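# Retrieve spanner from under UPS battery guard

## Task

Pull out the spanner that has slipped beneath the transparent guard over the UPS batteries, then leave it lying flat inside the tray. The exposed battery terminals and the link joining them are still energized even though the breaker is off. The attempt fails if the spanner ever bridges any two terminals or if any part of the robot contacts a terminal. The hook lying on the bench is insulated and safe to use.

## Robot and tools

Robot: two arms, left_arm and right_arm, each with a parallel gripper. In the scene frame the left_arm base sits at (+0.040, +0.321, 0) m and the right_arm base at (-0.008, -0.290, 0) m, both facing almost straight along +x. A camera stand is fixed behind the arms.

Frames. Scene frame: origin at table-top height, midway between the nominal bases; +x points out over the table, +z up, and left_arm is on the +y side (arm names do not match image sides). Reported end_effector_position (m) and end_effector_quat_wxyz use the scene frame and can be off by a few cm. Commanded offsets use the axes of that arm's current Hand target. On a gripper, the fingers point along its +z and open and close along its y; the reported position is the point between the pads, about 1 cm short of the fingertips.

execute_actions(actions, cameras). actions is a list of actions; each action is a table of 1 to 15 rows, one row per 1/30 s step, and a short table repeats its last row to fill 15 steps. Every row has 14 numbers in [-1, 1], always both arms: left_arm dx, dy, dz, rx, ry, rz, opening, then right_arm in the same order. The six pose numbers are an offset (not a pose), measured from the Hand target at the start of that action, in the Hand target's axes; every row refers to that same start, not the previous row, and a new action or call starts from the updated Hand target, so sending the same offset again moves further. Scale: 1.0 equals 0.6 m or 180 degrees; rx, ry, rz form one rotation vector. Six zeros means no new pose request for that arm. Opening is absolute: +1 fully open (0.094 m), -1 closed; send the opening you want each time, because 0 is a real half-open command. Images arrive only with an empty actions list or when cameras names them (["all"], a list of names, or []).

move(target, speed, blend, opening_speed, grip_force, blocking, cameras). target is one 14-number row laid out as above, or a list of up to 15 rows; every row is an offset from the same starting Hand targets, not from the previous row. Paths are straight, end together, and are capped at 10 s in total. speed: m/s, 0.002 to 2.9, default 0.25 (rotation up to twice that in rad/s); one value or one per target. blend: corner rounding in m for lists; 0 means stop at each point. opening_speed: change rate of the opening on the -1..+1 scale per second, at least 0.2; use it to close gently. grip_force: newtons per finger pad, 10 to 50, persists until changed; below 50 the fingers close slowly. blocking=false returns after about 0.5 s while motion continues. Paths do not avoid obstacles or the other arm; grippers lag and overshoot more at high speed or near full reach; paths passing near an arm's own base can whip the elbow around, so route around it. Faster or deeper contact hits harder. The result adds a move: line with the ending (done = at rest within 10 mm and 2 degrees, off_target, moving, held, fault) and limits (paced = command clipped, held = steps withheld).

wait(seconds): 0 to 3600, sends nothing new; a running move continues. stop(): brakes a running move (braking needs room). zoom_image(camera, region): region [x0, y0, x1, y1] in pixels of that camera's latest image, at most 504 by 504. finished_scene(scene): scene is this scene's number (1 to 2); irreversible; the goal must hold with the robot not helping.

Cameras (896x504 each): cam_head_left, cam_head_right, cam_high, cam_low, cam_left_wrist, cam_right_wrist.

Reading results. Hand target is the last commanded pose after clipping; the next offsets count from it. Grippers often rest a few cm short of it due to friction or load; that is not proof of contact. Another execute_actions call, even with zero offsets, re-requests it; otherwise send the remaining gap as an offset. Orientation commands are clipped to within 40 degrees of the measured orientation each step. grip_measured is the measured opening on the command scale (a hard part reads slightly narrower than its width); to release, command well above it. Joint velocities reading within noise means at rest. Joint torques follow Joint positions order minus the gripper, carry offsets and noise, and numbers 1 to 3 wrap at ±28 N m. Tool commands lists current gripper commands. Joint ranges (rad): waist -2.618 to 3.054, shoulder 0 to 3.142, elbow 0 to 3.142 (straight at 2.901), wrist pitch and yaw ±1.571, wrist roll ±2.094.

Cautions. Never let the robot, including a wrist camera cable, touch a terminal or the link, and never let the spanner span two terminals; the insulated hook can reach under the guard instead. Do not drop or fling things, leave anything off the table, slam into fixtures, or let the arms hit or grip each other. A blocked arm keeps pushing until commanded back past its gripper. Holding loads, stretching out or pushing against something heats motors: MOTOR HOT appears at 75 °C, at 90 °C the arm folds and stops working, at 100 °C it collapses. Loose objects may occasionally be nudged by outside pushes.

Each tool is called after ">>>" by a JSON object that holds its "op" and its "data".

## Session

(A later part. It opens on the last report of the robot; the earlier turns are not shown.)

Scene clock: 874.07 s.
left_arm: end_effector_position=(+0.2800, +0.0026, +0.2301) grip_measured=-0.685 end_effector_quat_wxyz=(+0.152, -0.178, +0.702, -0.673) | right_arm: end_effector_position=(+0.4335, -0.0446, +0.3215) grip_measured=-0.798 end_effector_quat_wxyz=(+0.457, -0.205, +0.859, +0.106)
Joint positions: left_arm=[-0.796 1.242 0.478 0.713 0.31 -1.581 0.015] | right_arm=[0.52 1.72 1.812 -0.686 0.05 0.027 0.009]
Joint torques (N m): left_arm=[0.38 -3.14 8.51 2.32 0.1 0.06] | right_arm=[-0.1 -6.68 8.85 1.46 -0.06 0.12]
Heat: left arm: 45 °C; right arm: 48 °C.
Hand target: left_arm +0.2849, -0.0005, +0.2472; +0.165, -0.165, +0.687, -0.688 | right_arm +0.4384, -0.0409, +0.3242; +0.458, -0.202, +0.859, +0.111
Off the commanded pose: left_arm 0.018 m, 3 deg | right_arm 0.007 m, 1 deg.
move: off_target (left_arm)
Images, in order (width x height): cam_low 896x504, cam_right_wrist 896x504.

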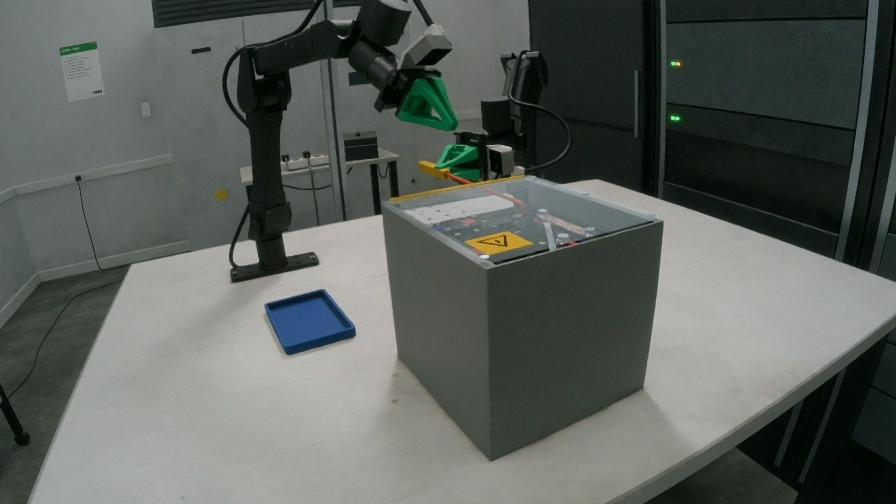

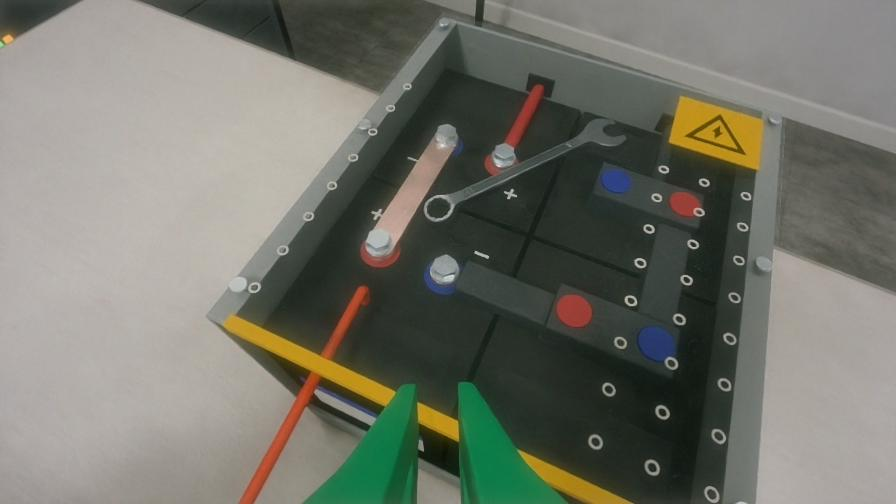

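>>> {"op": "move", "data": {"target": [0.0042, -0.0033, 0.0100, 0.0029, 0.0083, 0.0078, -1.0, 0, 0, 0, 0, 0, 0, -0.8], "speed": 0.08, "cameras": ["cam_right_wrist", "cam_low"]}}

>>> {"op": "zoom_image", "data": {"camera": "cam_low", "region": [460, 170, 620, 260]}}

Scene clock: 940.83 s.
left_arm: end_effector_position=(+0.2802, -0.0040, +0.2322) grip_measured=-0.685 end_effector_quat_wxyz=(+0.150, -0.162, +0.703, -0.677) | right_arm: end_effector_position=(+0.4335, -0.0446, +0.3215) grip_measured=-0.798 end_effector_quat_wxyz=(+0.457, -0.205, +0.859, +0.106)
Joint positions: left_arm=[-0.796 1.273 0.497 0.733 0.337 -1.566 0.015] | right_arm=[0.52 1.72 1.812 -0.686 0.05 0.027 0.009]
Joint torques (N m): left_arm=[0.44 -3.34 8.51 2.32 0.1 0.13] | right_arm=[-0.05 -6.69 8.81 1.45 -0.04 0.11]
Heat: left arm: 51 °C; right arm: 49 °C.
Hand target: left_arm +0.2854, -0.0070, +0.2493; +0.166, -0.147, +0.688, -0.691 | right_arm +0.4384, -0.0409, +0.3242; +0.458, -0.202, +0.859, +0.111
Off the commanded pose: left_arm 0.018 m, 3 deg | right_arm 0.007 m, 1 deg.
move: off_target (left_arm)
Images, in order (width x height): cam_low 896x504, cam_right_wrist 896x504.

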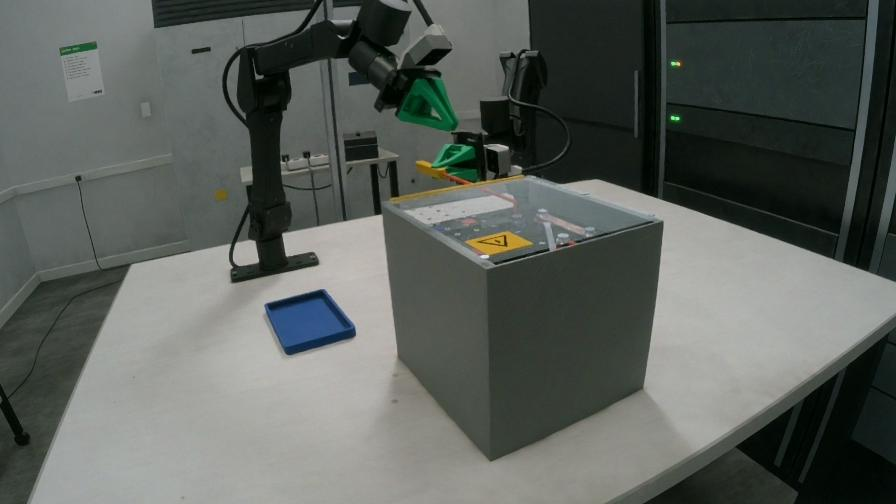

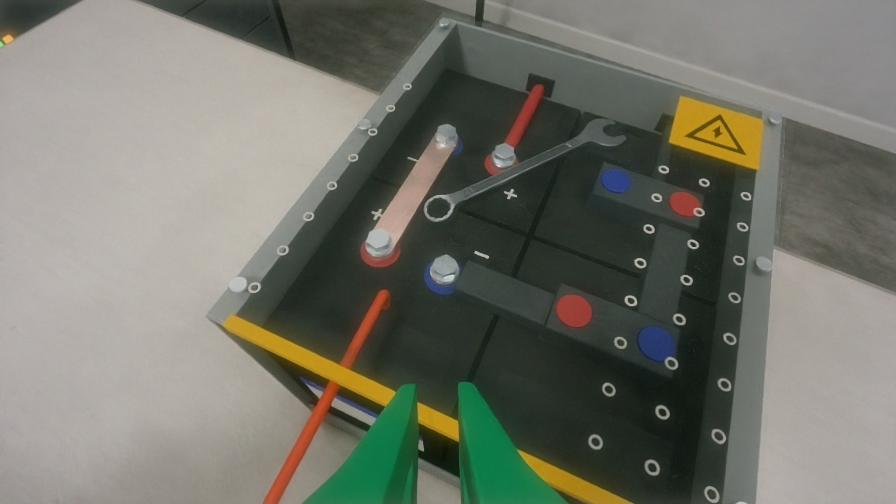

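Scaled by 3.150 from the camera's image (finer frame: 1280x720).

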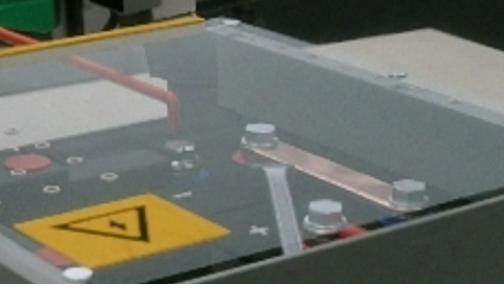

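>>> {"op": "move", "data": {"target": [-0.0780, -0.0052, 0.0296, 0, 0, 0, -1.0, 0, 0, 0, 0, 0, 0, -0.8], "speed": 0.08, "cameras": ["cam_right_wrist", "cam_low"]}}

>>> {"op": "zoom_image", "data": {"camera": "cam_low", "region": [460, 170, 620, 260]}}

>>> {"op": "zoom_image", "data": {"camera": "cam_right_wrist", "region": [320, 120, 560, 320]}}

Scene clock: 977.90 s.
left_arm: end_effector_position=(+0.3300, +0.0000, +0.2387) grip_measured=-0.685 end_effector_quat_wxyz=(+0.150, -0.163, +0.700, -0.679) | right_arm: end_effector_position=(+0.4335, -0.0446, +0.3215) grip_measured=-0.798 end_effector_quat_wxyz=(+0.457, -0.205, +0.859, +0.106)
Joint positions: left_arm=[-0.653 1.416 0.625 0.752 0.477 -1.564 0.015] | right_arm=[0.52 1.72 1.812 -0.686 0.05 0.027 0.009]
Joint torques (N m): left_arm=[0.29 -4.38 8.42 2.28 0.12 0.1] | right_arm=[-0.05 -6.65 8.76 1.44 -0.04 0.1]
Heat: left arm: 52 °C; right arm: 49 °C.
Hand target: left_arm +0.3351, -0.0028, +0.2538; +0.166, -0.147, +0.688, -0.691 | right_arm +0.4384, -0.0409, +0.3242; +0.458, -0.202, +0.859, +0.111
Off the commanded pose: left_arm 0.016 m, 3 deg | right_arm 0.007 m, 1 deg.
move: off_target (left_arm)
Images, in order (width x height): cam_low 896x504, cam_right_wrist 896x504.

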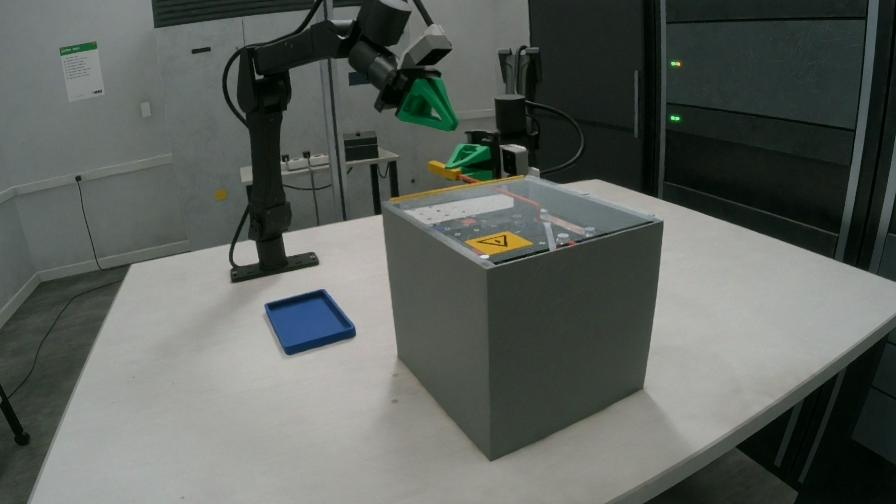

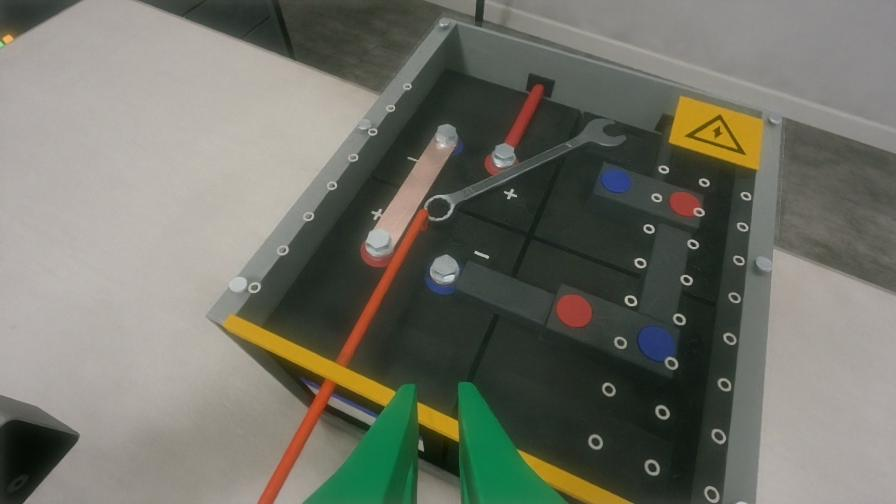

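Scaled by 3.150 from the camera's image (finer frame: 1280x720).

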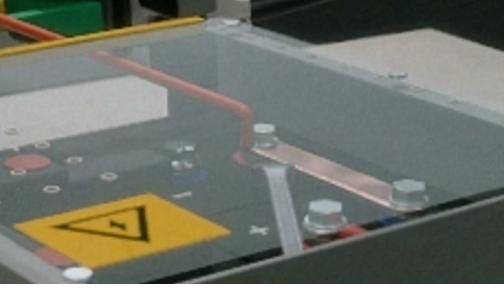

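Scaled by 2.100 from the camera's image (finer frame: 1280x720).

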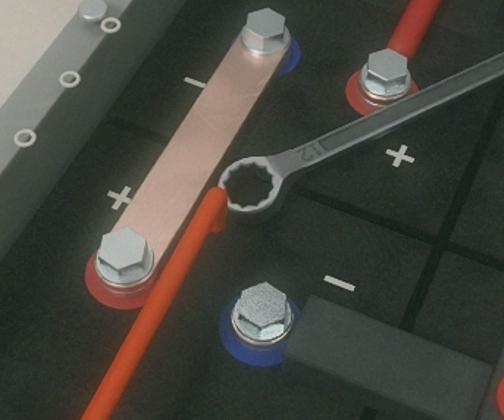

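>>> {"op": "move", "data": {"target": [-0.0363, 0.0044, 0.0150, 0, 0, 0, -1.0, 0, 0, 0, 0, 0, 0, -0.8], "speed": 0.06, "cameras": ["cam_right_wrist", "cam_low"]}}

>>> {"op": "zoom_image", "data": {"camera": "cam_low", "region": [460, 170, 620, 260]}}

>>> {"op": "zoom_image", "data": {"camera": "cam_right_wrist", "region": [320, 120, 560, 320]}}

Scene clock: 1019.97 s.
left_arm: end_effector_position=(+0.3529, +0.0006, +0.2379) grip_measured=-0.685 end_effector_quat_wxyz=(+0.150, -0.163, +0.699, -0.680) | right_arm: end_effector_position=(+0.4335, -0.0446, +0.3215) grip_measured=-0.798 end_effector_quat_wxyz=(+0.457, -0.205, +0.859, +0.106)
Joint positions: left_arm=[-0.602 1.495 0.687 0.772 0.529 -1.564 0.015] | right_arm=[0.52 1.72 1.812 -0.686 0.05 0.027 0.009]
Joint torques (N m): left_arm=[0.38 -4.92 8.31 2.27 0.13 0.09] | right_arm=[0.02 -6.68 8.8 1.47 -0.05 0.07]
Heat: left arm: 53 °C; right arm: 49 °C.
Hand target: left_arm +0.3586, -0.0017, +0.2517; +0.165, -0.147, +0.688, -0.691 | right_arm +0.4384, -0.0409, +0.3242; +0.458, -0.202, +0.859, +0.111
Off the commanded pose: left_arm 0.015 m, 3 deg | right_arm 0.007 m, 1 deg.
move: off_target (left_arm)
Images, in order (width x height): cam_low 896x504, cam_right_wrist 896x504.

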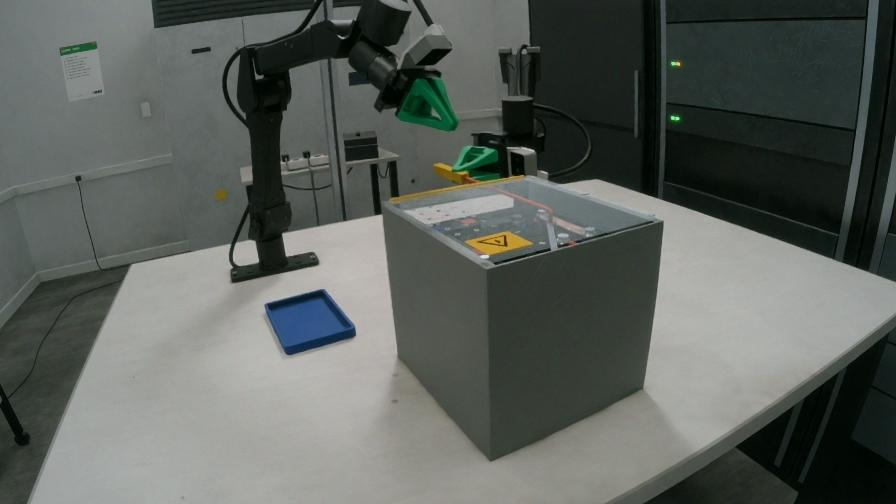

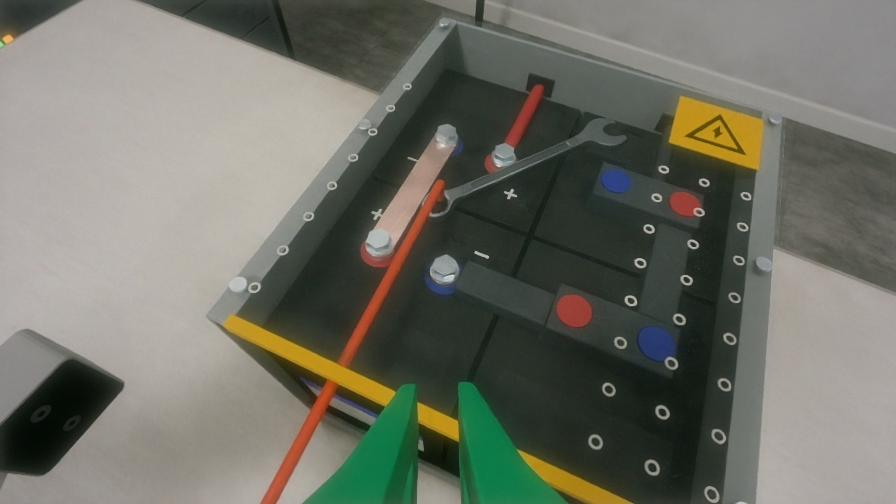

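Scaled by 3.150 from the camera's image (finer frame: 1280x720).

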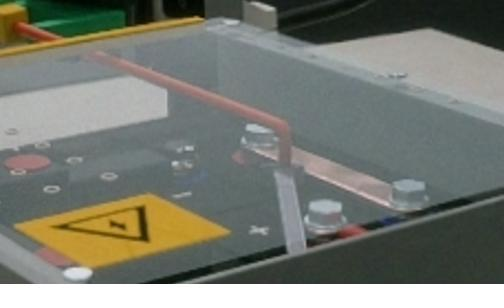

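Scaled by 2.100 from the camera's image (finer frame: 1280x720).

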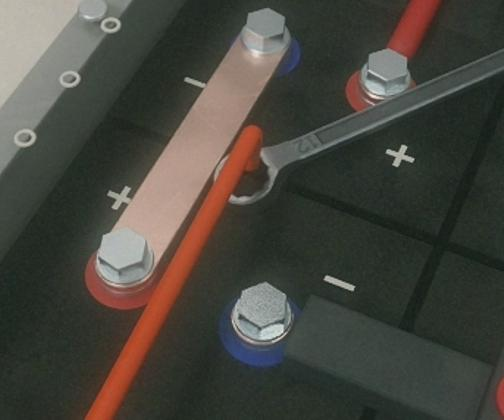

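>>> {"op": "move", "data": {"target": [0.0003, 0.0133, 0, 0, 0, 0, -1.0, 0, 0, 0, 0, 0, 0, -0.8], "speed": 0.04, "cameras": ["cam_right_wrist", "cam_low"]}}

>>> {"op": "zoom_image", "data": {"camera": "cam_right_wrist", "region": [320, 120, 560, 320]}}

>>> {"op": "zoom_image", "data": {"camera": "cam_low", "region": [500, 180, 600, 240]}}

Scene clock: 1040.03 s.
left_arm: end_effector_position=(+0.3552, -0.0010, +0.2372) grip_measured=-0.685 end_effector_quat_wxyz=(+0.154, -0.159, +0.695, -0.684) | right_arm: end_effector_position=(+0.4335, -0.0446, +0.3215) grip_measured=-0.798 end_effector_quat_wxyz=(+0.457, -0.205, +0.859, +0.106)
Joint positions: left_arm=[-0.602 1.517 0.687 0.809 0.529 -1.563 0.015] | right_arm=[0.52 1.72 1.812 -0.686 0.05 0.027 0.009]
Joint torques (N m): left_arm=[0.36 -5.07 6.75 2.26 0.12 0.08] | right_arm=[-0.05 -6.63 8.81 1.48 -0.06 0.16]
Heat: left arm: 52 °C; right arm: 49 °C.
Hand target: left_arm +0.3587, -0.0017, +0.2437; +0.165, -0.147, +0.688, -0.691 | right_arm +0.4384, -0.0409, +0.3242; +0.458, -0.202, +0.859, +0.111
Off the commanded pose: left_arm 0.007 m, 2 deg | right_arm 0.007 m, 1 deg.
move: done
Images, in order (width x height): cam_low 896x504, cam_right_wrist 896x504.

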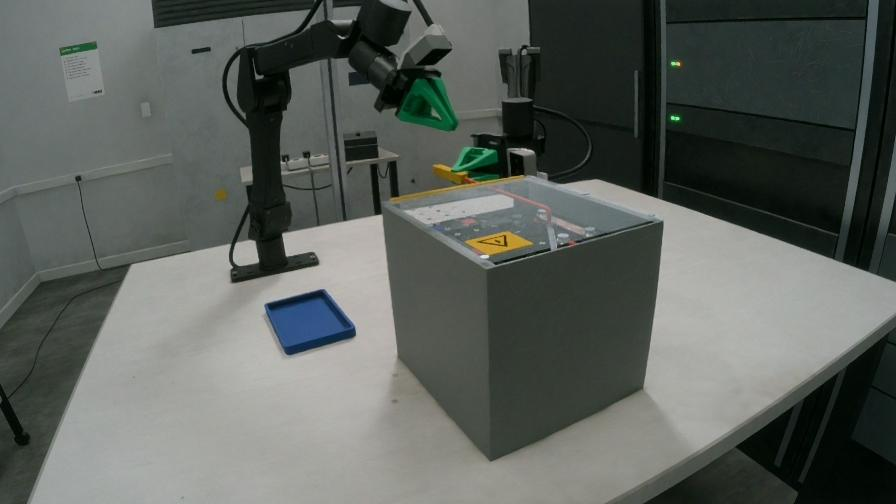

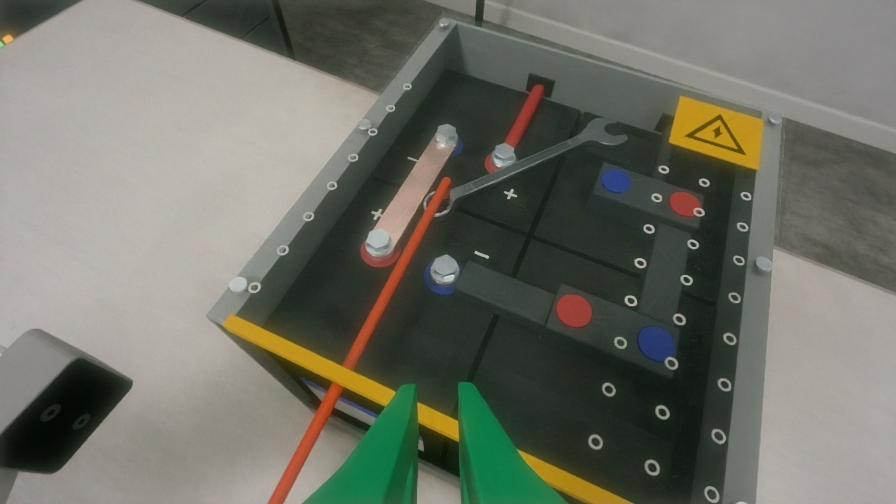

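Scaled by 2.100 from the camera's image (finer frame: 1280x720).

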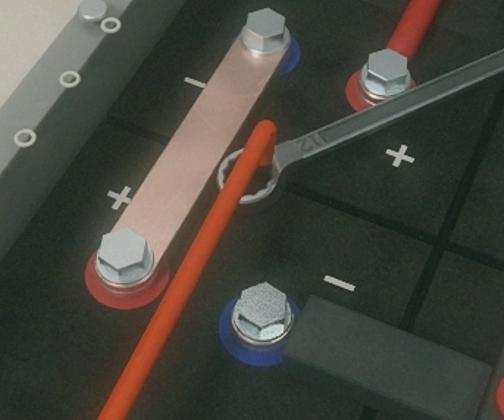

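Scaled by 5.040 from the camera's image (finer frame: 1280x720).

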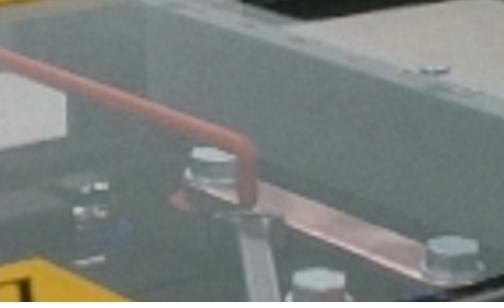

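>>> {"op": "move", "data": {"target": [0.0020, 0.0199, -0.0072, 0, 0, 0, -1.0, 0, 0, 0, 0, 0, 0, -0.8], "speed": 0.04, "cameras": ["cam_right_wrist", "cam_low"]}}

>>> {"op": "zoom_image", "data": {"camera": "cam_right_wrist", "region": [320, 120, 560, 320]}}

>>> {"op": "zoom_image", "data": {"camera": "cam_low", "region": [500, 180, 600, 240]}}

Scene clock: 1087.63 s.
left_arm: end_effector_position=(+0.3548, +0.0005, +0.2332) grip_measured=-0.685 end_effector_quat_wxyz=(+0.158, -0.154, +0.691, -0.688) | right_arm: end_effector_position=(+0.4335, -0.0446, +0.3215) grip_measured=-0.798 end_effector_quat_wxyz=(+0.457, -0.205, +0.859, +0.106)
Joint positions: left_arm=[-0.598 1.535 0.664 0.868 0.534 -1.563 0.015] | right_arm=[0.52 1.72 1.812 -0.686 0.05 0.027 0.009]
Joint torques (N m): left_arm=[0.42 -5.09 5.07 2.26 0.11 0.08] | right_arm=[-0.08 -6.5 8.84 1.46 -0.04 0.09]
Heat: left arm: 49 °C; right arm: 50 °C.
Hand target: left_arm +0.3562, +0.0018, +0.2318; +0.166, -0.147, +0.688, -0.691 | right_arm +0.4384, -0.0409, +0.3242; +0.458, -0.202, +0.859, +0.111
Off the commanded pose: left_arm 0.002 m, 1 deg | right_arm 0.007 m, 1 deg.
move: done
Images, in order (width x height): cam_low 896x504, cam_right_wrist 896x504.

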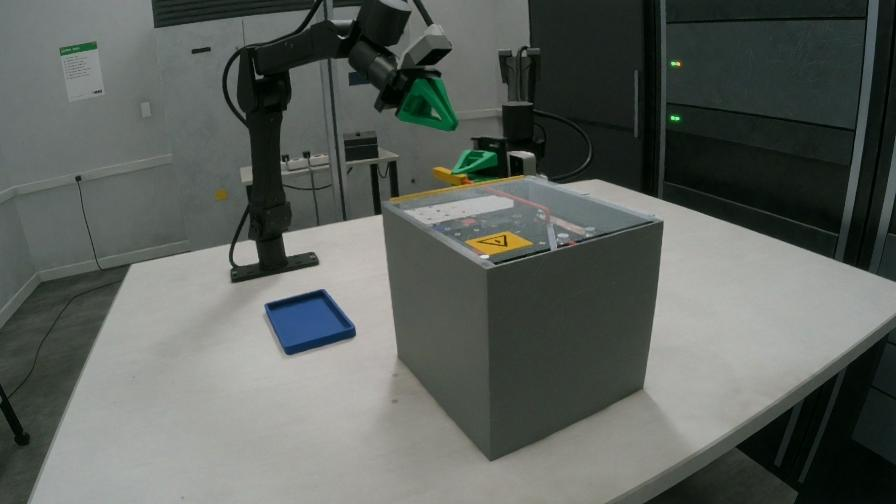

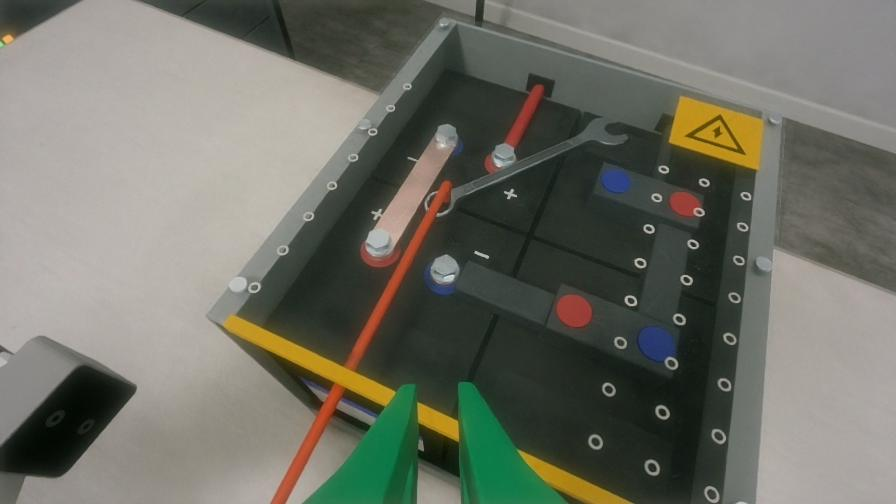

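Scaled by 2.100 from the camera's image (finer frame: 1280x720).

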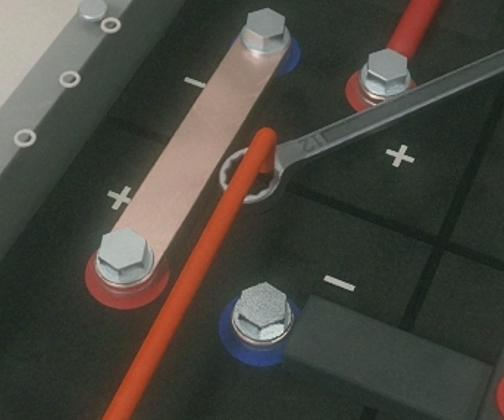

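Scaled by 5.040 from the camera's image (finer frame: 1280x720).

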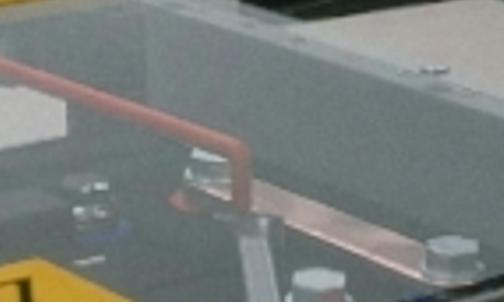

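>>> {"op": "zoom_image", "data": {"camera": "cam_right_wrist", "region": [400, 165, 480, 225]}}

Scaled by 6.300 from the camera's image (finer frame: 1280x720).

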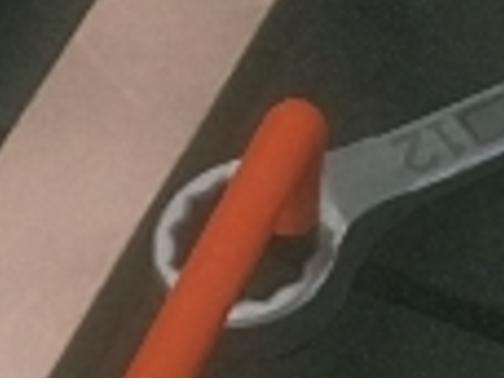

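>>> {"op": "move", "data": {"target": [0.0008, 0.0049, -0.0083, 0, 0, 0, -1.0, 0, 0, 0, 0, 0, 0, -0.8], "speed": 0.04, "cameras": ["cam_right_wrist", "cam_low"]}}

>>> {"op": "zoom_image", "data": {"camera": "cam_right_wrist", "region": [400, 165, 480, 225]}}

>>> {"op": "zoom_image", "data": {"camera": "cam_low", "region": [500, 180, 600, 240]}}

Scene clock: 1146.07 s.
left_arm: end_effector_position=(+0.3531, +0.0043, +0.2266) grip_measured=-0.685 end_effector_quat_wxyz=(+0.156, -0.156, +0.693, -0.686) | right_arm: end_effector_position=(+0.4335, -0.0446, +0.3215) grip_measured=-0.798 end_effector_quat_wxyz=(+0.457, -0.205, +0.859, +0.106)
Joint positions: left_arm=[-0.59 1.535 0.641 0.883 0.542 -1.563 0.015] | right_arm=[0.52 1.72 1.812 -0.686 0.05 0.027 0.009]
Joint torques (N m): left_arm=[0.42 -5.68 5.01 2.25 0.11 0.08] | right_arm=[-0.12 -6.75 8.96 1.47 -0.04 0.13]
Heat: left arm: 54 °C; right arm: 50 °C.
Hand target: left_arm +0.3536, +0.0060, +0.2288; +0.165, -0.147, +0.688, -0.691 | right_arm +0.4384, -0.0409, +0.3242; +0.458, -0.202, +0.859, +0.111
Off the commanded pose: left_arm 0.003 m, 2 deg | right_arm 0.007 m, 1 deg.
move: done
Images, in order (width x height): cam_low 896x504, cam_right_wrist 896x504.

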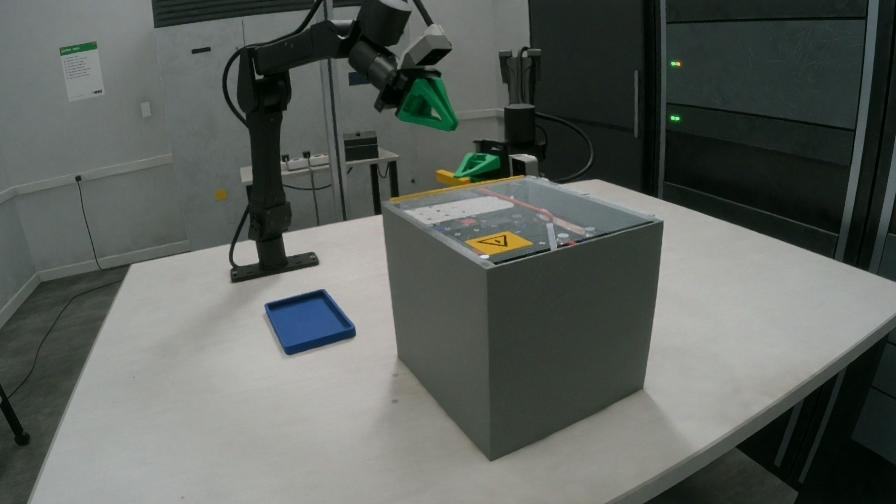

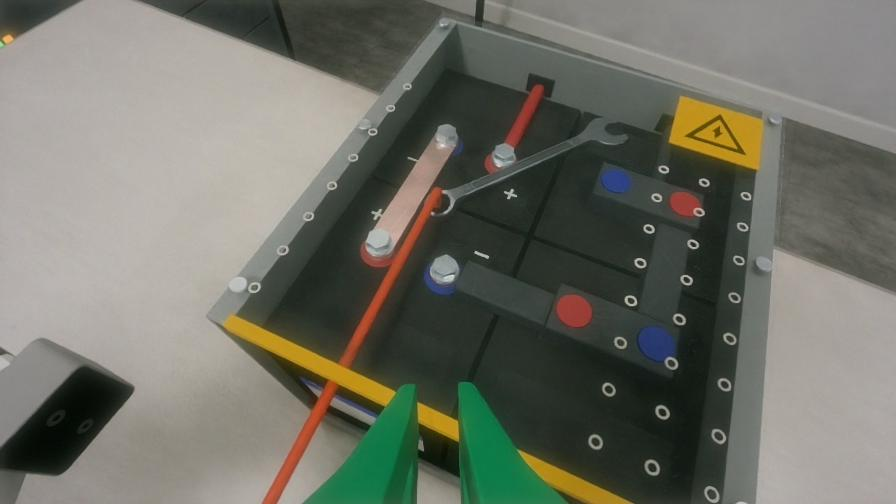

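Scaled by 6.300 from the camera's image (finer frame: 1280x720).

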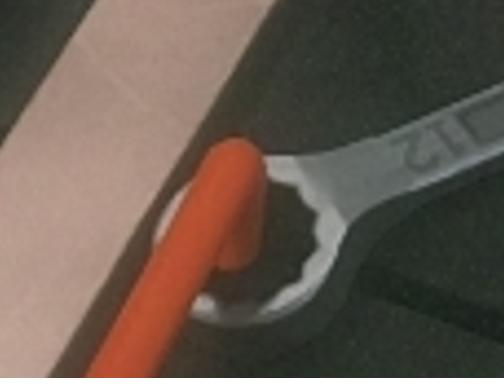

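Scaled by 5.040 from the camera's image (finer frame: 1280x720).

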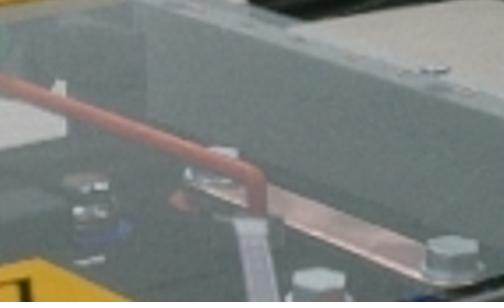

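>>> {"op": "move", "data": {"target": [[0.0001, 0.0050, -0.0001, 0, 0, 0, -1.0, 0, 0, 0, 0, 0, 0, -0.8], [0.0191, 0.0045, -0.0064, 0, 0, 0, -1.0, 0, 0, 0, 0, 0, 0, -0.8]], "speed": [0.04, 0.04], "cameras": ["cam_right_wrist", "cam_low"]}}

>>> {"op": "zoom_image", "data": {"camera": "cam_right_wrist", "region": [360, 130, 520, 290]}}

>>> {"op": "zoom_image", "data": {"camera": "cam_low", "region": [500, 180, 600, 240]}}

Scene clock: 1343.20 s.
left_arm: end_effector_position=(+0.3457, +0.0039, +0.2202) grip_measured=-0.685 end_effector_quat_wxyz=(+0.158, -0.152, +0.693, -0.687) | right_arm: end_effector_position=(+0.4335, -0.0446, +0.3215) grip_measured=-0.798 end_effector_quat_wxyz=(+0.457, -0.205, +0.859, +0.106)
Joint positions: left_arm=[-0.604 1.535 0.605 0.922 0.531 -1.557 0.015] | right_arm=[0.52 1.72 1.812 -0.686 0.05 0.027 0.009]
Joint torques (N m): left_arm=[-0.7 -7.72 4.55 2.03 -0.07 0.01] | right_arm=[-0.06 -6.64 8.76 1.43 -0.08 0.1]
Heat: left arm: 54 °C; right arm: 51 °C.
Hand target: left_arm +0.3417, +0.0045, +0.2257; +0.165, -0.147, +0.688, -0.691 | right_arm +0.4384, -0.0409, +0.3242; +0.458, -0.202, +0.859, +0.111
Off the commanded pose: left_arm 0.007 m, 1 deg | right_arm 0.007 m, 1 deg.
move: done
Images, in order (width x height): cam_low 896x504, cam_right_wrist 896x504.

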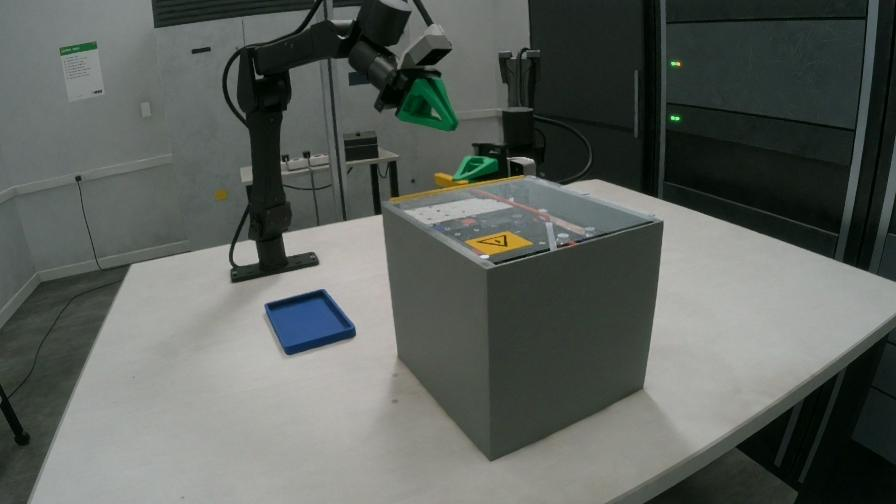

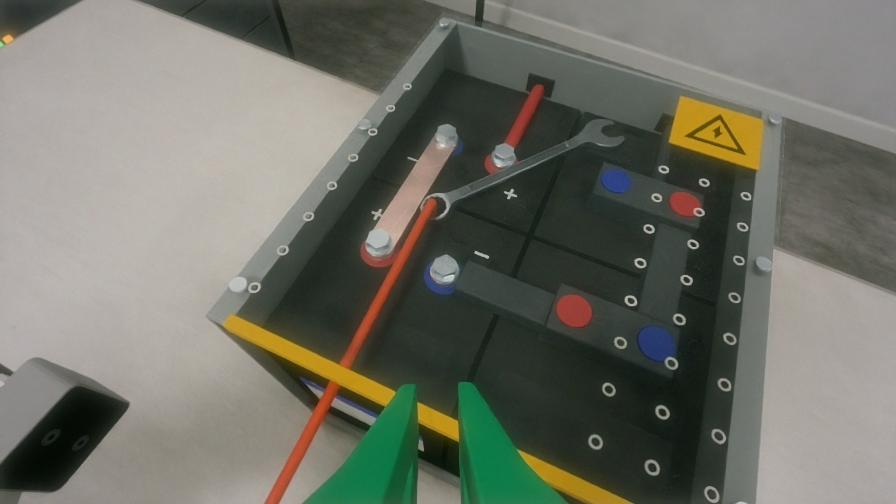

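Scaled by 3.150 from the camera's image (finer frame: 1280x720).

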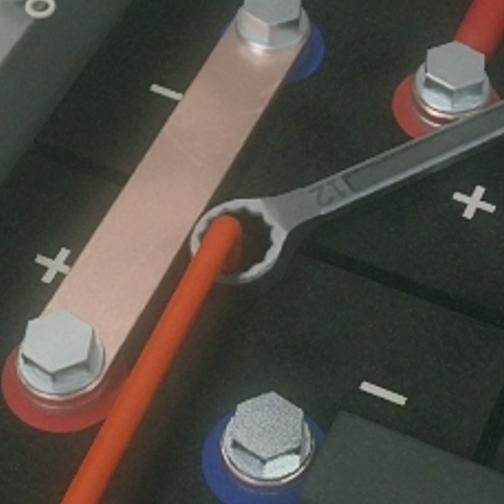

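Scaled by 5.040 from the camera's image (finer frame: 1280x720).

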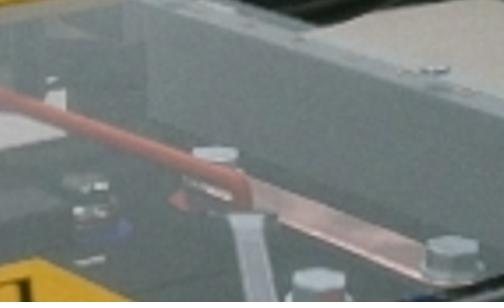

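>>> {"op": "zoom_image", "data": {"camera": "cam_right_wrist", "region": [400, 175, 480, 235]}}

Scaled by 6.300 from the camera's image (finer frame: 1280x720).

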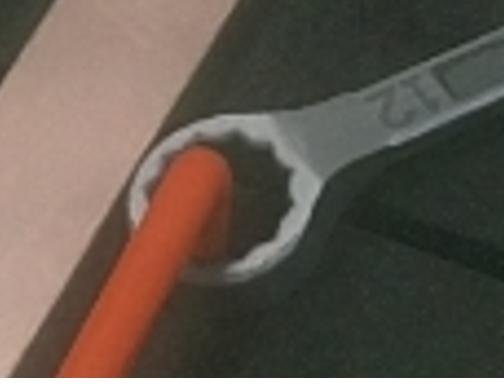

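>>> {"op": "move", "data": {"target": [0.0185, -0.0005, -0.0031, 0, 0, 0, -1.0, 0, 0, 0, 0, 0, 0, -0.8], "speed": 0.04, "cameras": ["cam_right_wrist", "cam_low"]}}

>>> {"op": "zoom_image", "data": {"camera": "cam_right_wrist", "region": [360, 130, 520, 290]}}

>>> {"op": "zoom_image", "data": {"camera": "cam_low", "region": [500, 180, 600, 240]}}

Scene clock: 1415.33 s.
left_arm: end_effector_position=(+0.3355, +0.0001, +0.2190) grip_measured=-0.685 end_effector_quat_wxyz=(+0.159, -0.151, +0.693, -0.687) | right_arm: end_effector_position=(+0.4335, -0.0446, +0.3215) grip_measured=-0.798 end_effector_quat_wxyz=(+0.457, -0.205, +0.859, +0.106)
Joint positions: left_arm=[-0.637 1.514 0.579 0.927 0.498 -1.554 0.015] | right_arm=[0.52 1.72 1.812 -0.686 0.05 0.027 0.009]
Joint torques (N m): left_arm=[-0.7 -8.14 4.52 1.98 -0.08 0] | right_arm=[-0.14 -6.69 8.81 1.45 -0.03 0.09]
Heat: left arm: 50 °C; right arm: 51 °C.
Hand target: left_arm +0.3309, +0.0015, +0.2257; +0.166, -0.147, +0.688, -0.691 | right_arm +0.4384, -0.0409, +0.3242; +0.458, -0.202, +0.859, +0.111
Off the commanded pose: left_arm 0.008 m, 1 deg | right_arm 0.007 m, 1 deg.
move: done
Images, in order (width x height): cam_low 896x504, cam_right_wrist 896x504.

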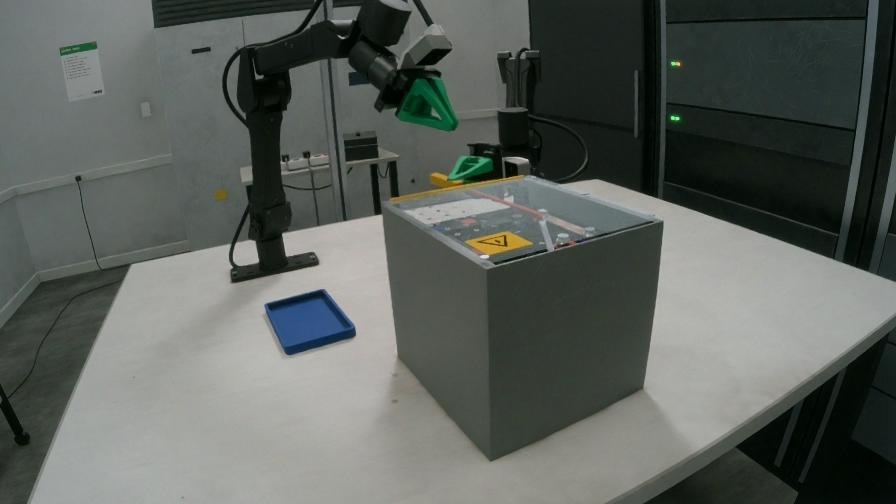

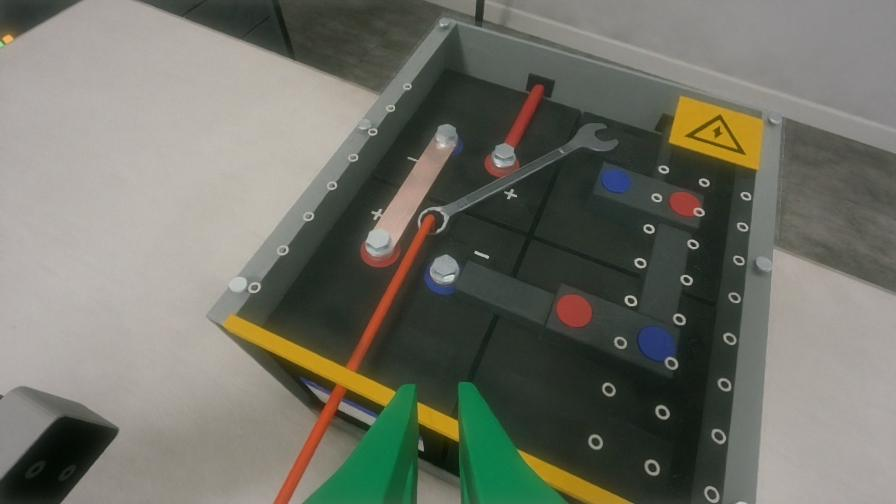

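Scaled by 3.150 from the camera's image (finer frame: 1280x720).

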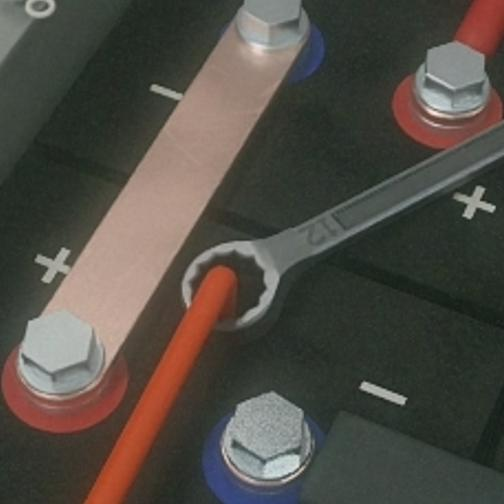

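Scaled by 5.040 from the camera's image (finer frame: 1280x720).

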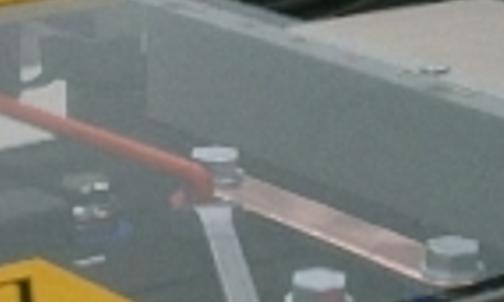

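>>> {"op": "move", "data": {"target": [0.0252, -0.0007, -0.0087, 0, 0, 0, -1.0, 0, 0, 0, 0, 0, 0, -0.8], "speed": 0.04, "cameras": ["cam_right_wrist", "cam_low"]}}

>>> {"op": "zoom_image", "data": {"camera": "cam_right_wrist", "region": [360, 130, 520, 290]}}

>>> {"op": "zoom_image", "data": {"camera": "cam_low", "region": [500, 180, 600, 240]}}

Scene clock: 1453.60 s.
left_arm: end_effector_position=(+0.3178, -0.0027, +0.2191) grip_measured=-0.685 end_effector_quat_wxyz=(+0.157, -0.148, +0.693, -0.688) | right_arm: end_effector_position=(+0.4335, -0.0446, +0.3215) grip_measured=-0.798 end_effector_quat_wxyz=(+0.457, -0.205, +0.859, +0.106)
Joint positions: left_arm=[-0.682 1.468 0.536 0.927 0.461 -1.554 0.015] | right_arm=[0.52 1.72 1.812 -0.686 0.05 0.027 0.009]
Joint torques (N m): left_arm=[-0.59 -7.9 4.75 1.92 -0.15 0] | right_arm=[0.01 -6.78 8.76 1.49 -0.1 0.1]
Heat: left arm: 50 °C; right arm: 51 °C.
Hand target: left_arm +0.3150, -0.0003, +0.2258; +0.166, -0.147, +0.688, -0.691 | right_arm +0.4384, -0.0409, +0.3242; +0.458, -0.202, +0.859, +0.111
Off the commanded pose: left_arm 0.007 m, 1 deg | right_arm 0.007 m, 1 deg.
move: done
Images, in order (width x height): cam_low 896x504, cam_right_wrist 896x504.

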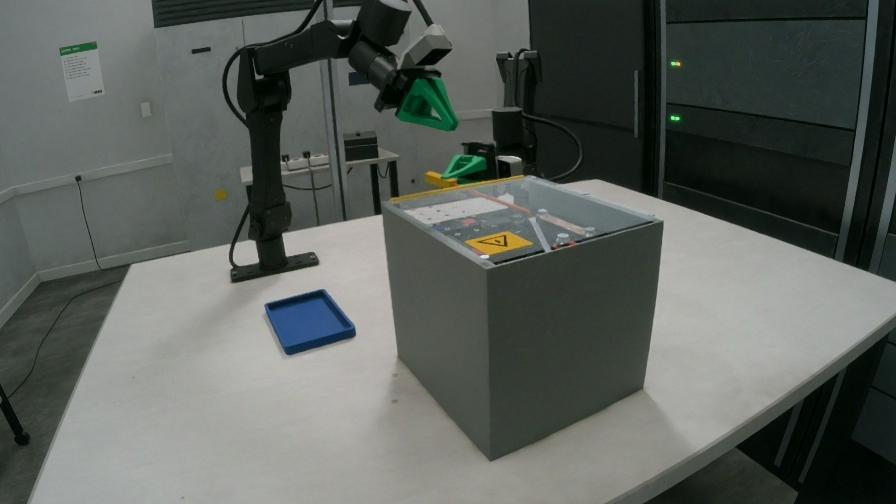

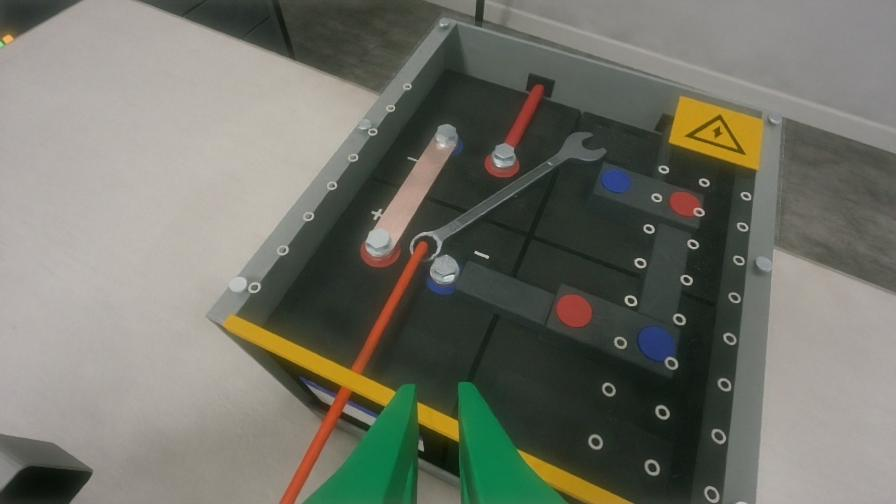

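Scaled by 3.150 from the camera's image (finer frame: 1280x720).

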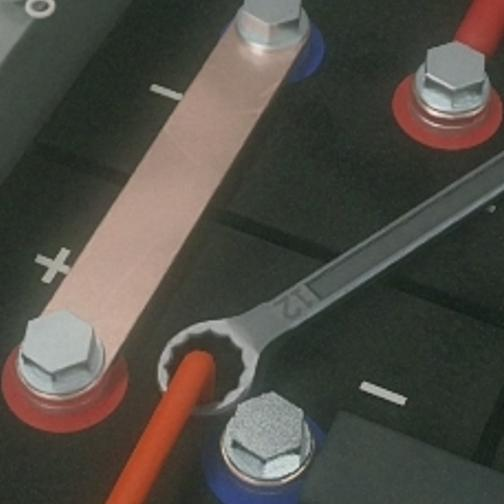

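Scaled by 5.040 from the camera's image (finer frame: 1280x720).

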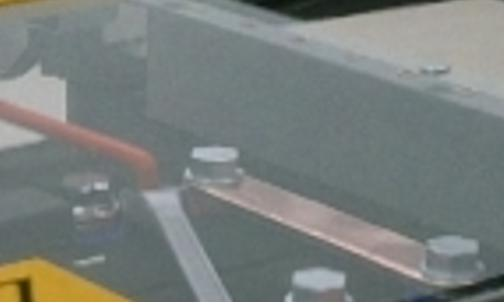

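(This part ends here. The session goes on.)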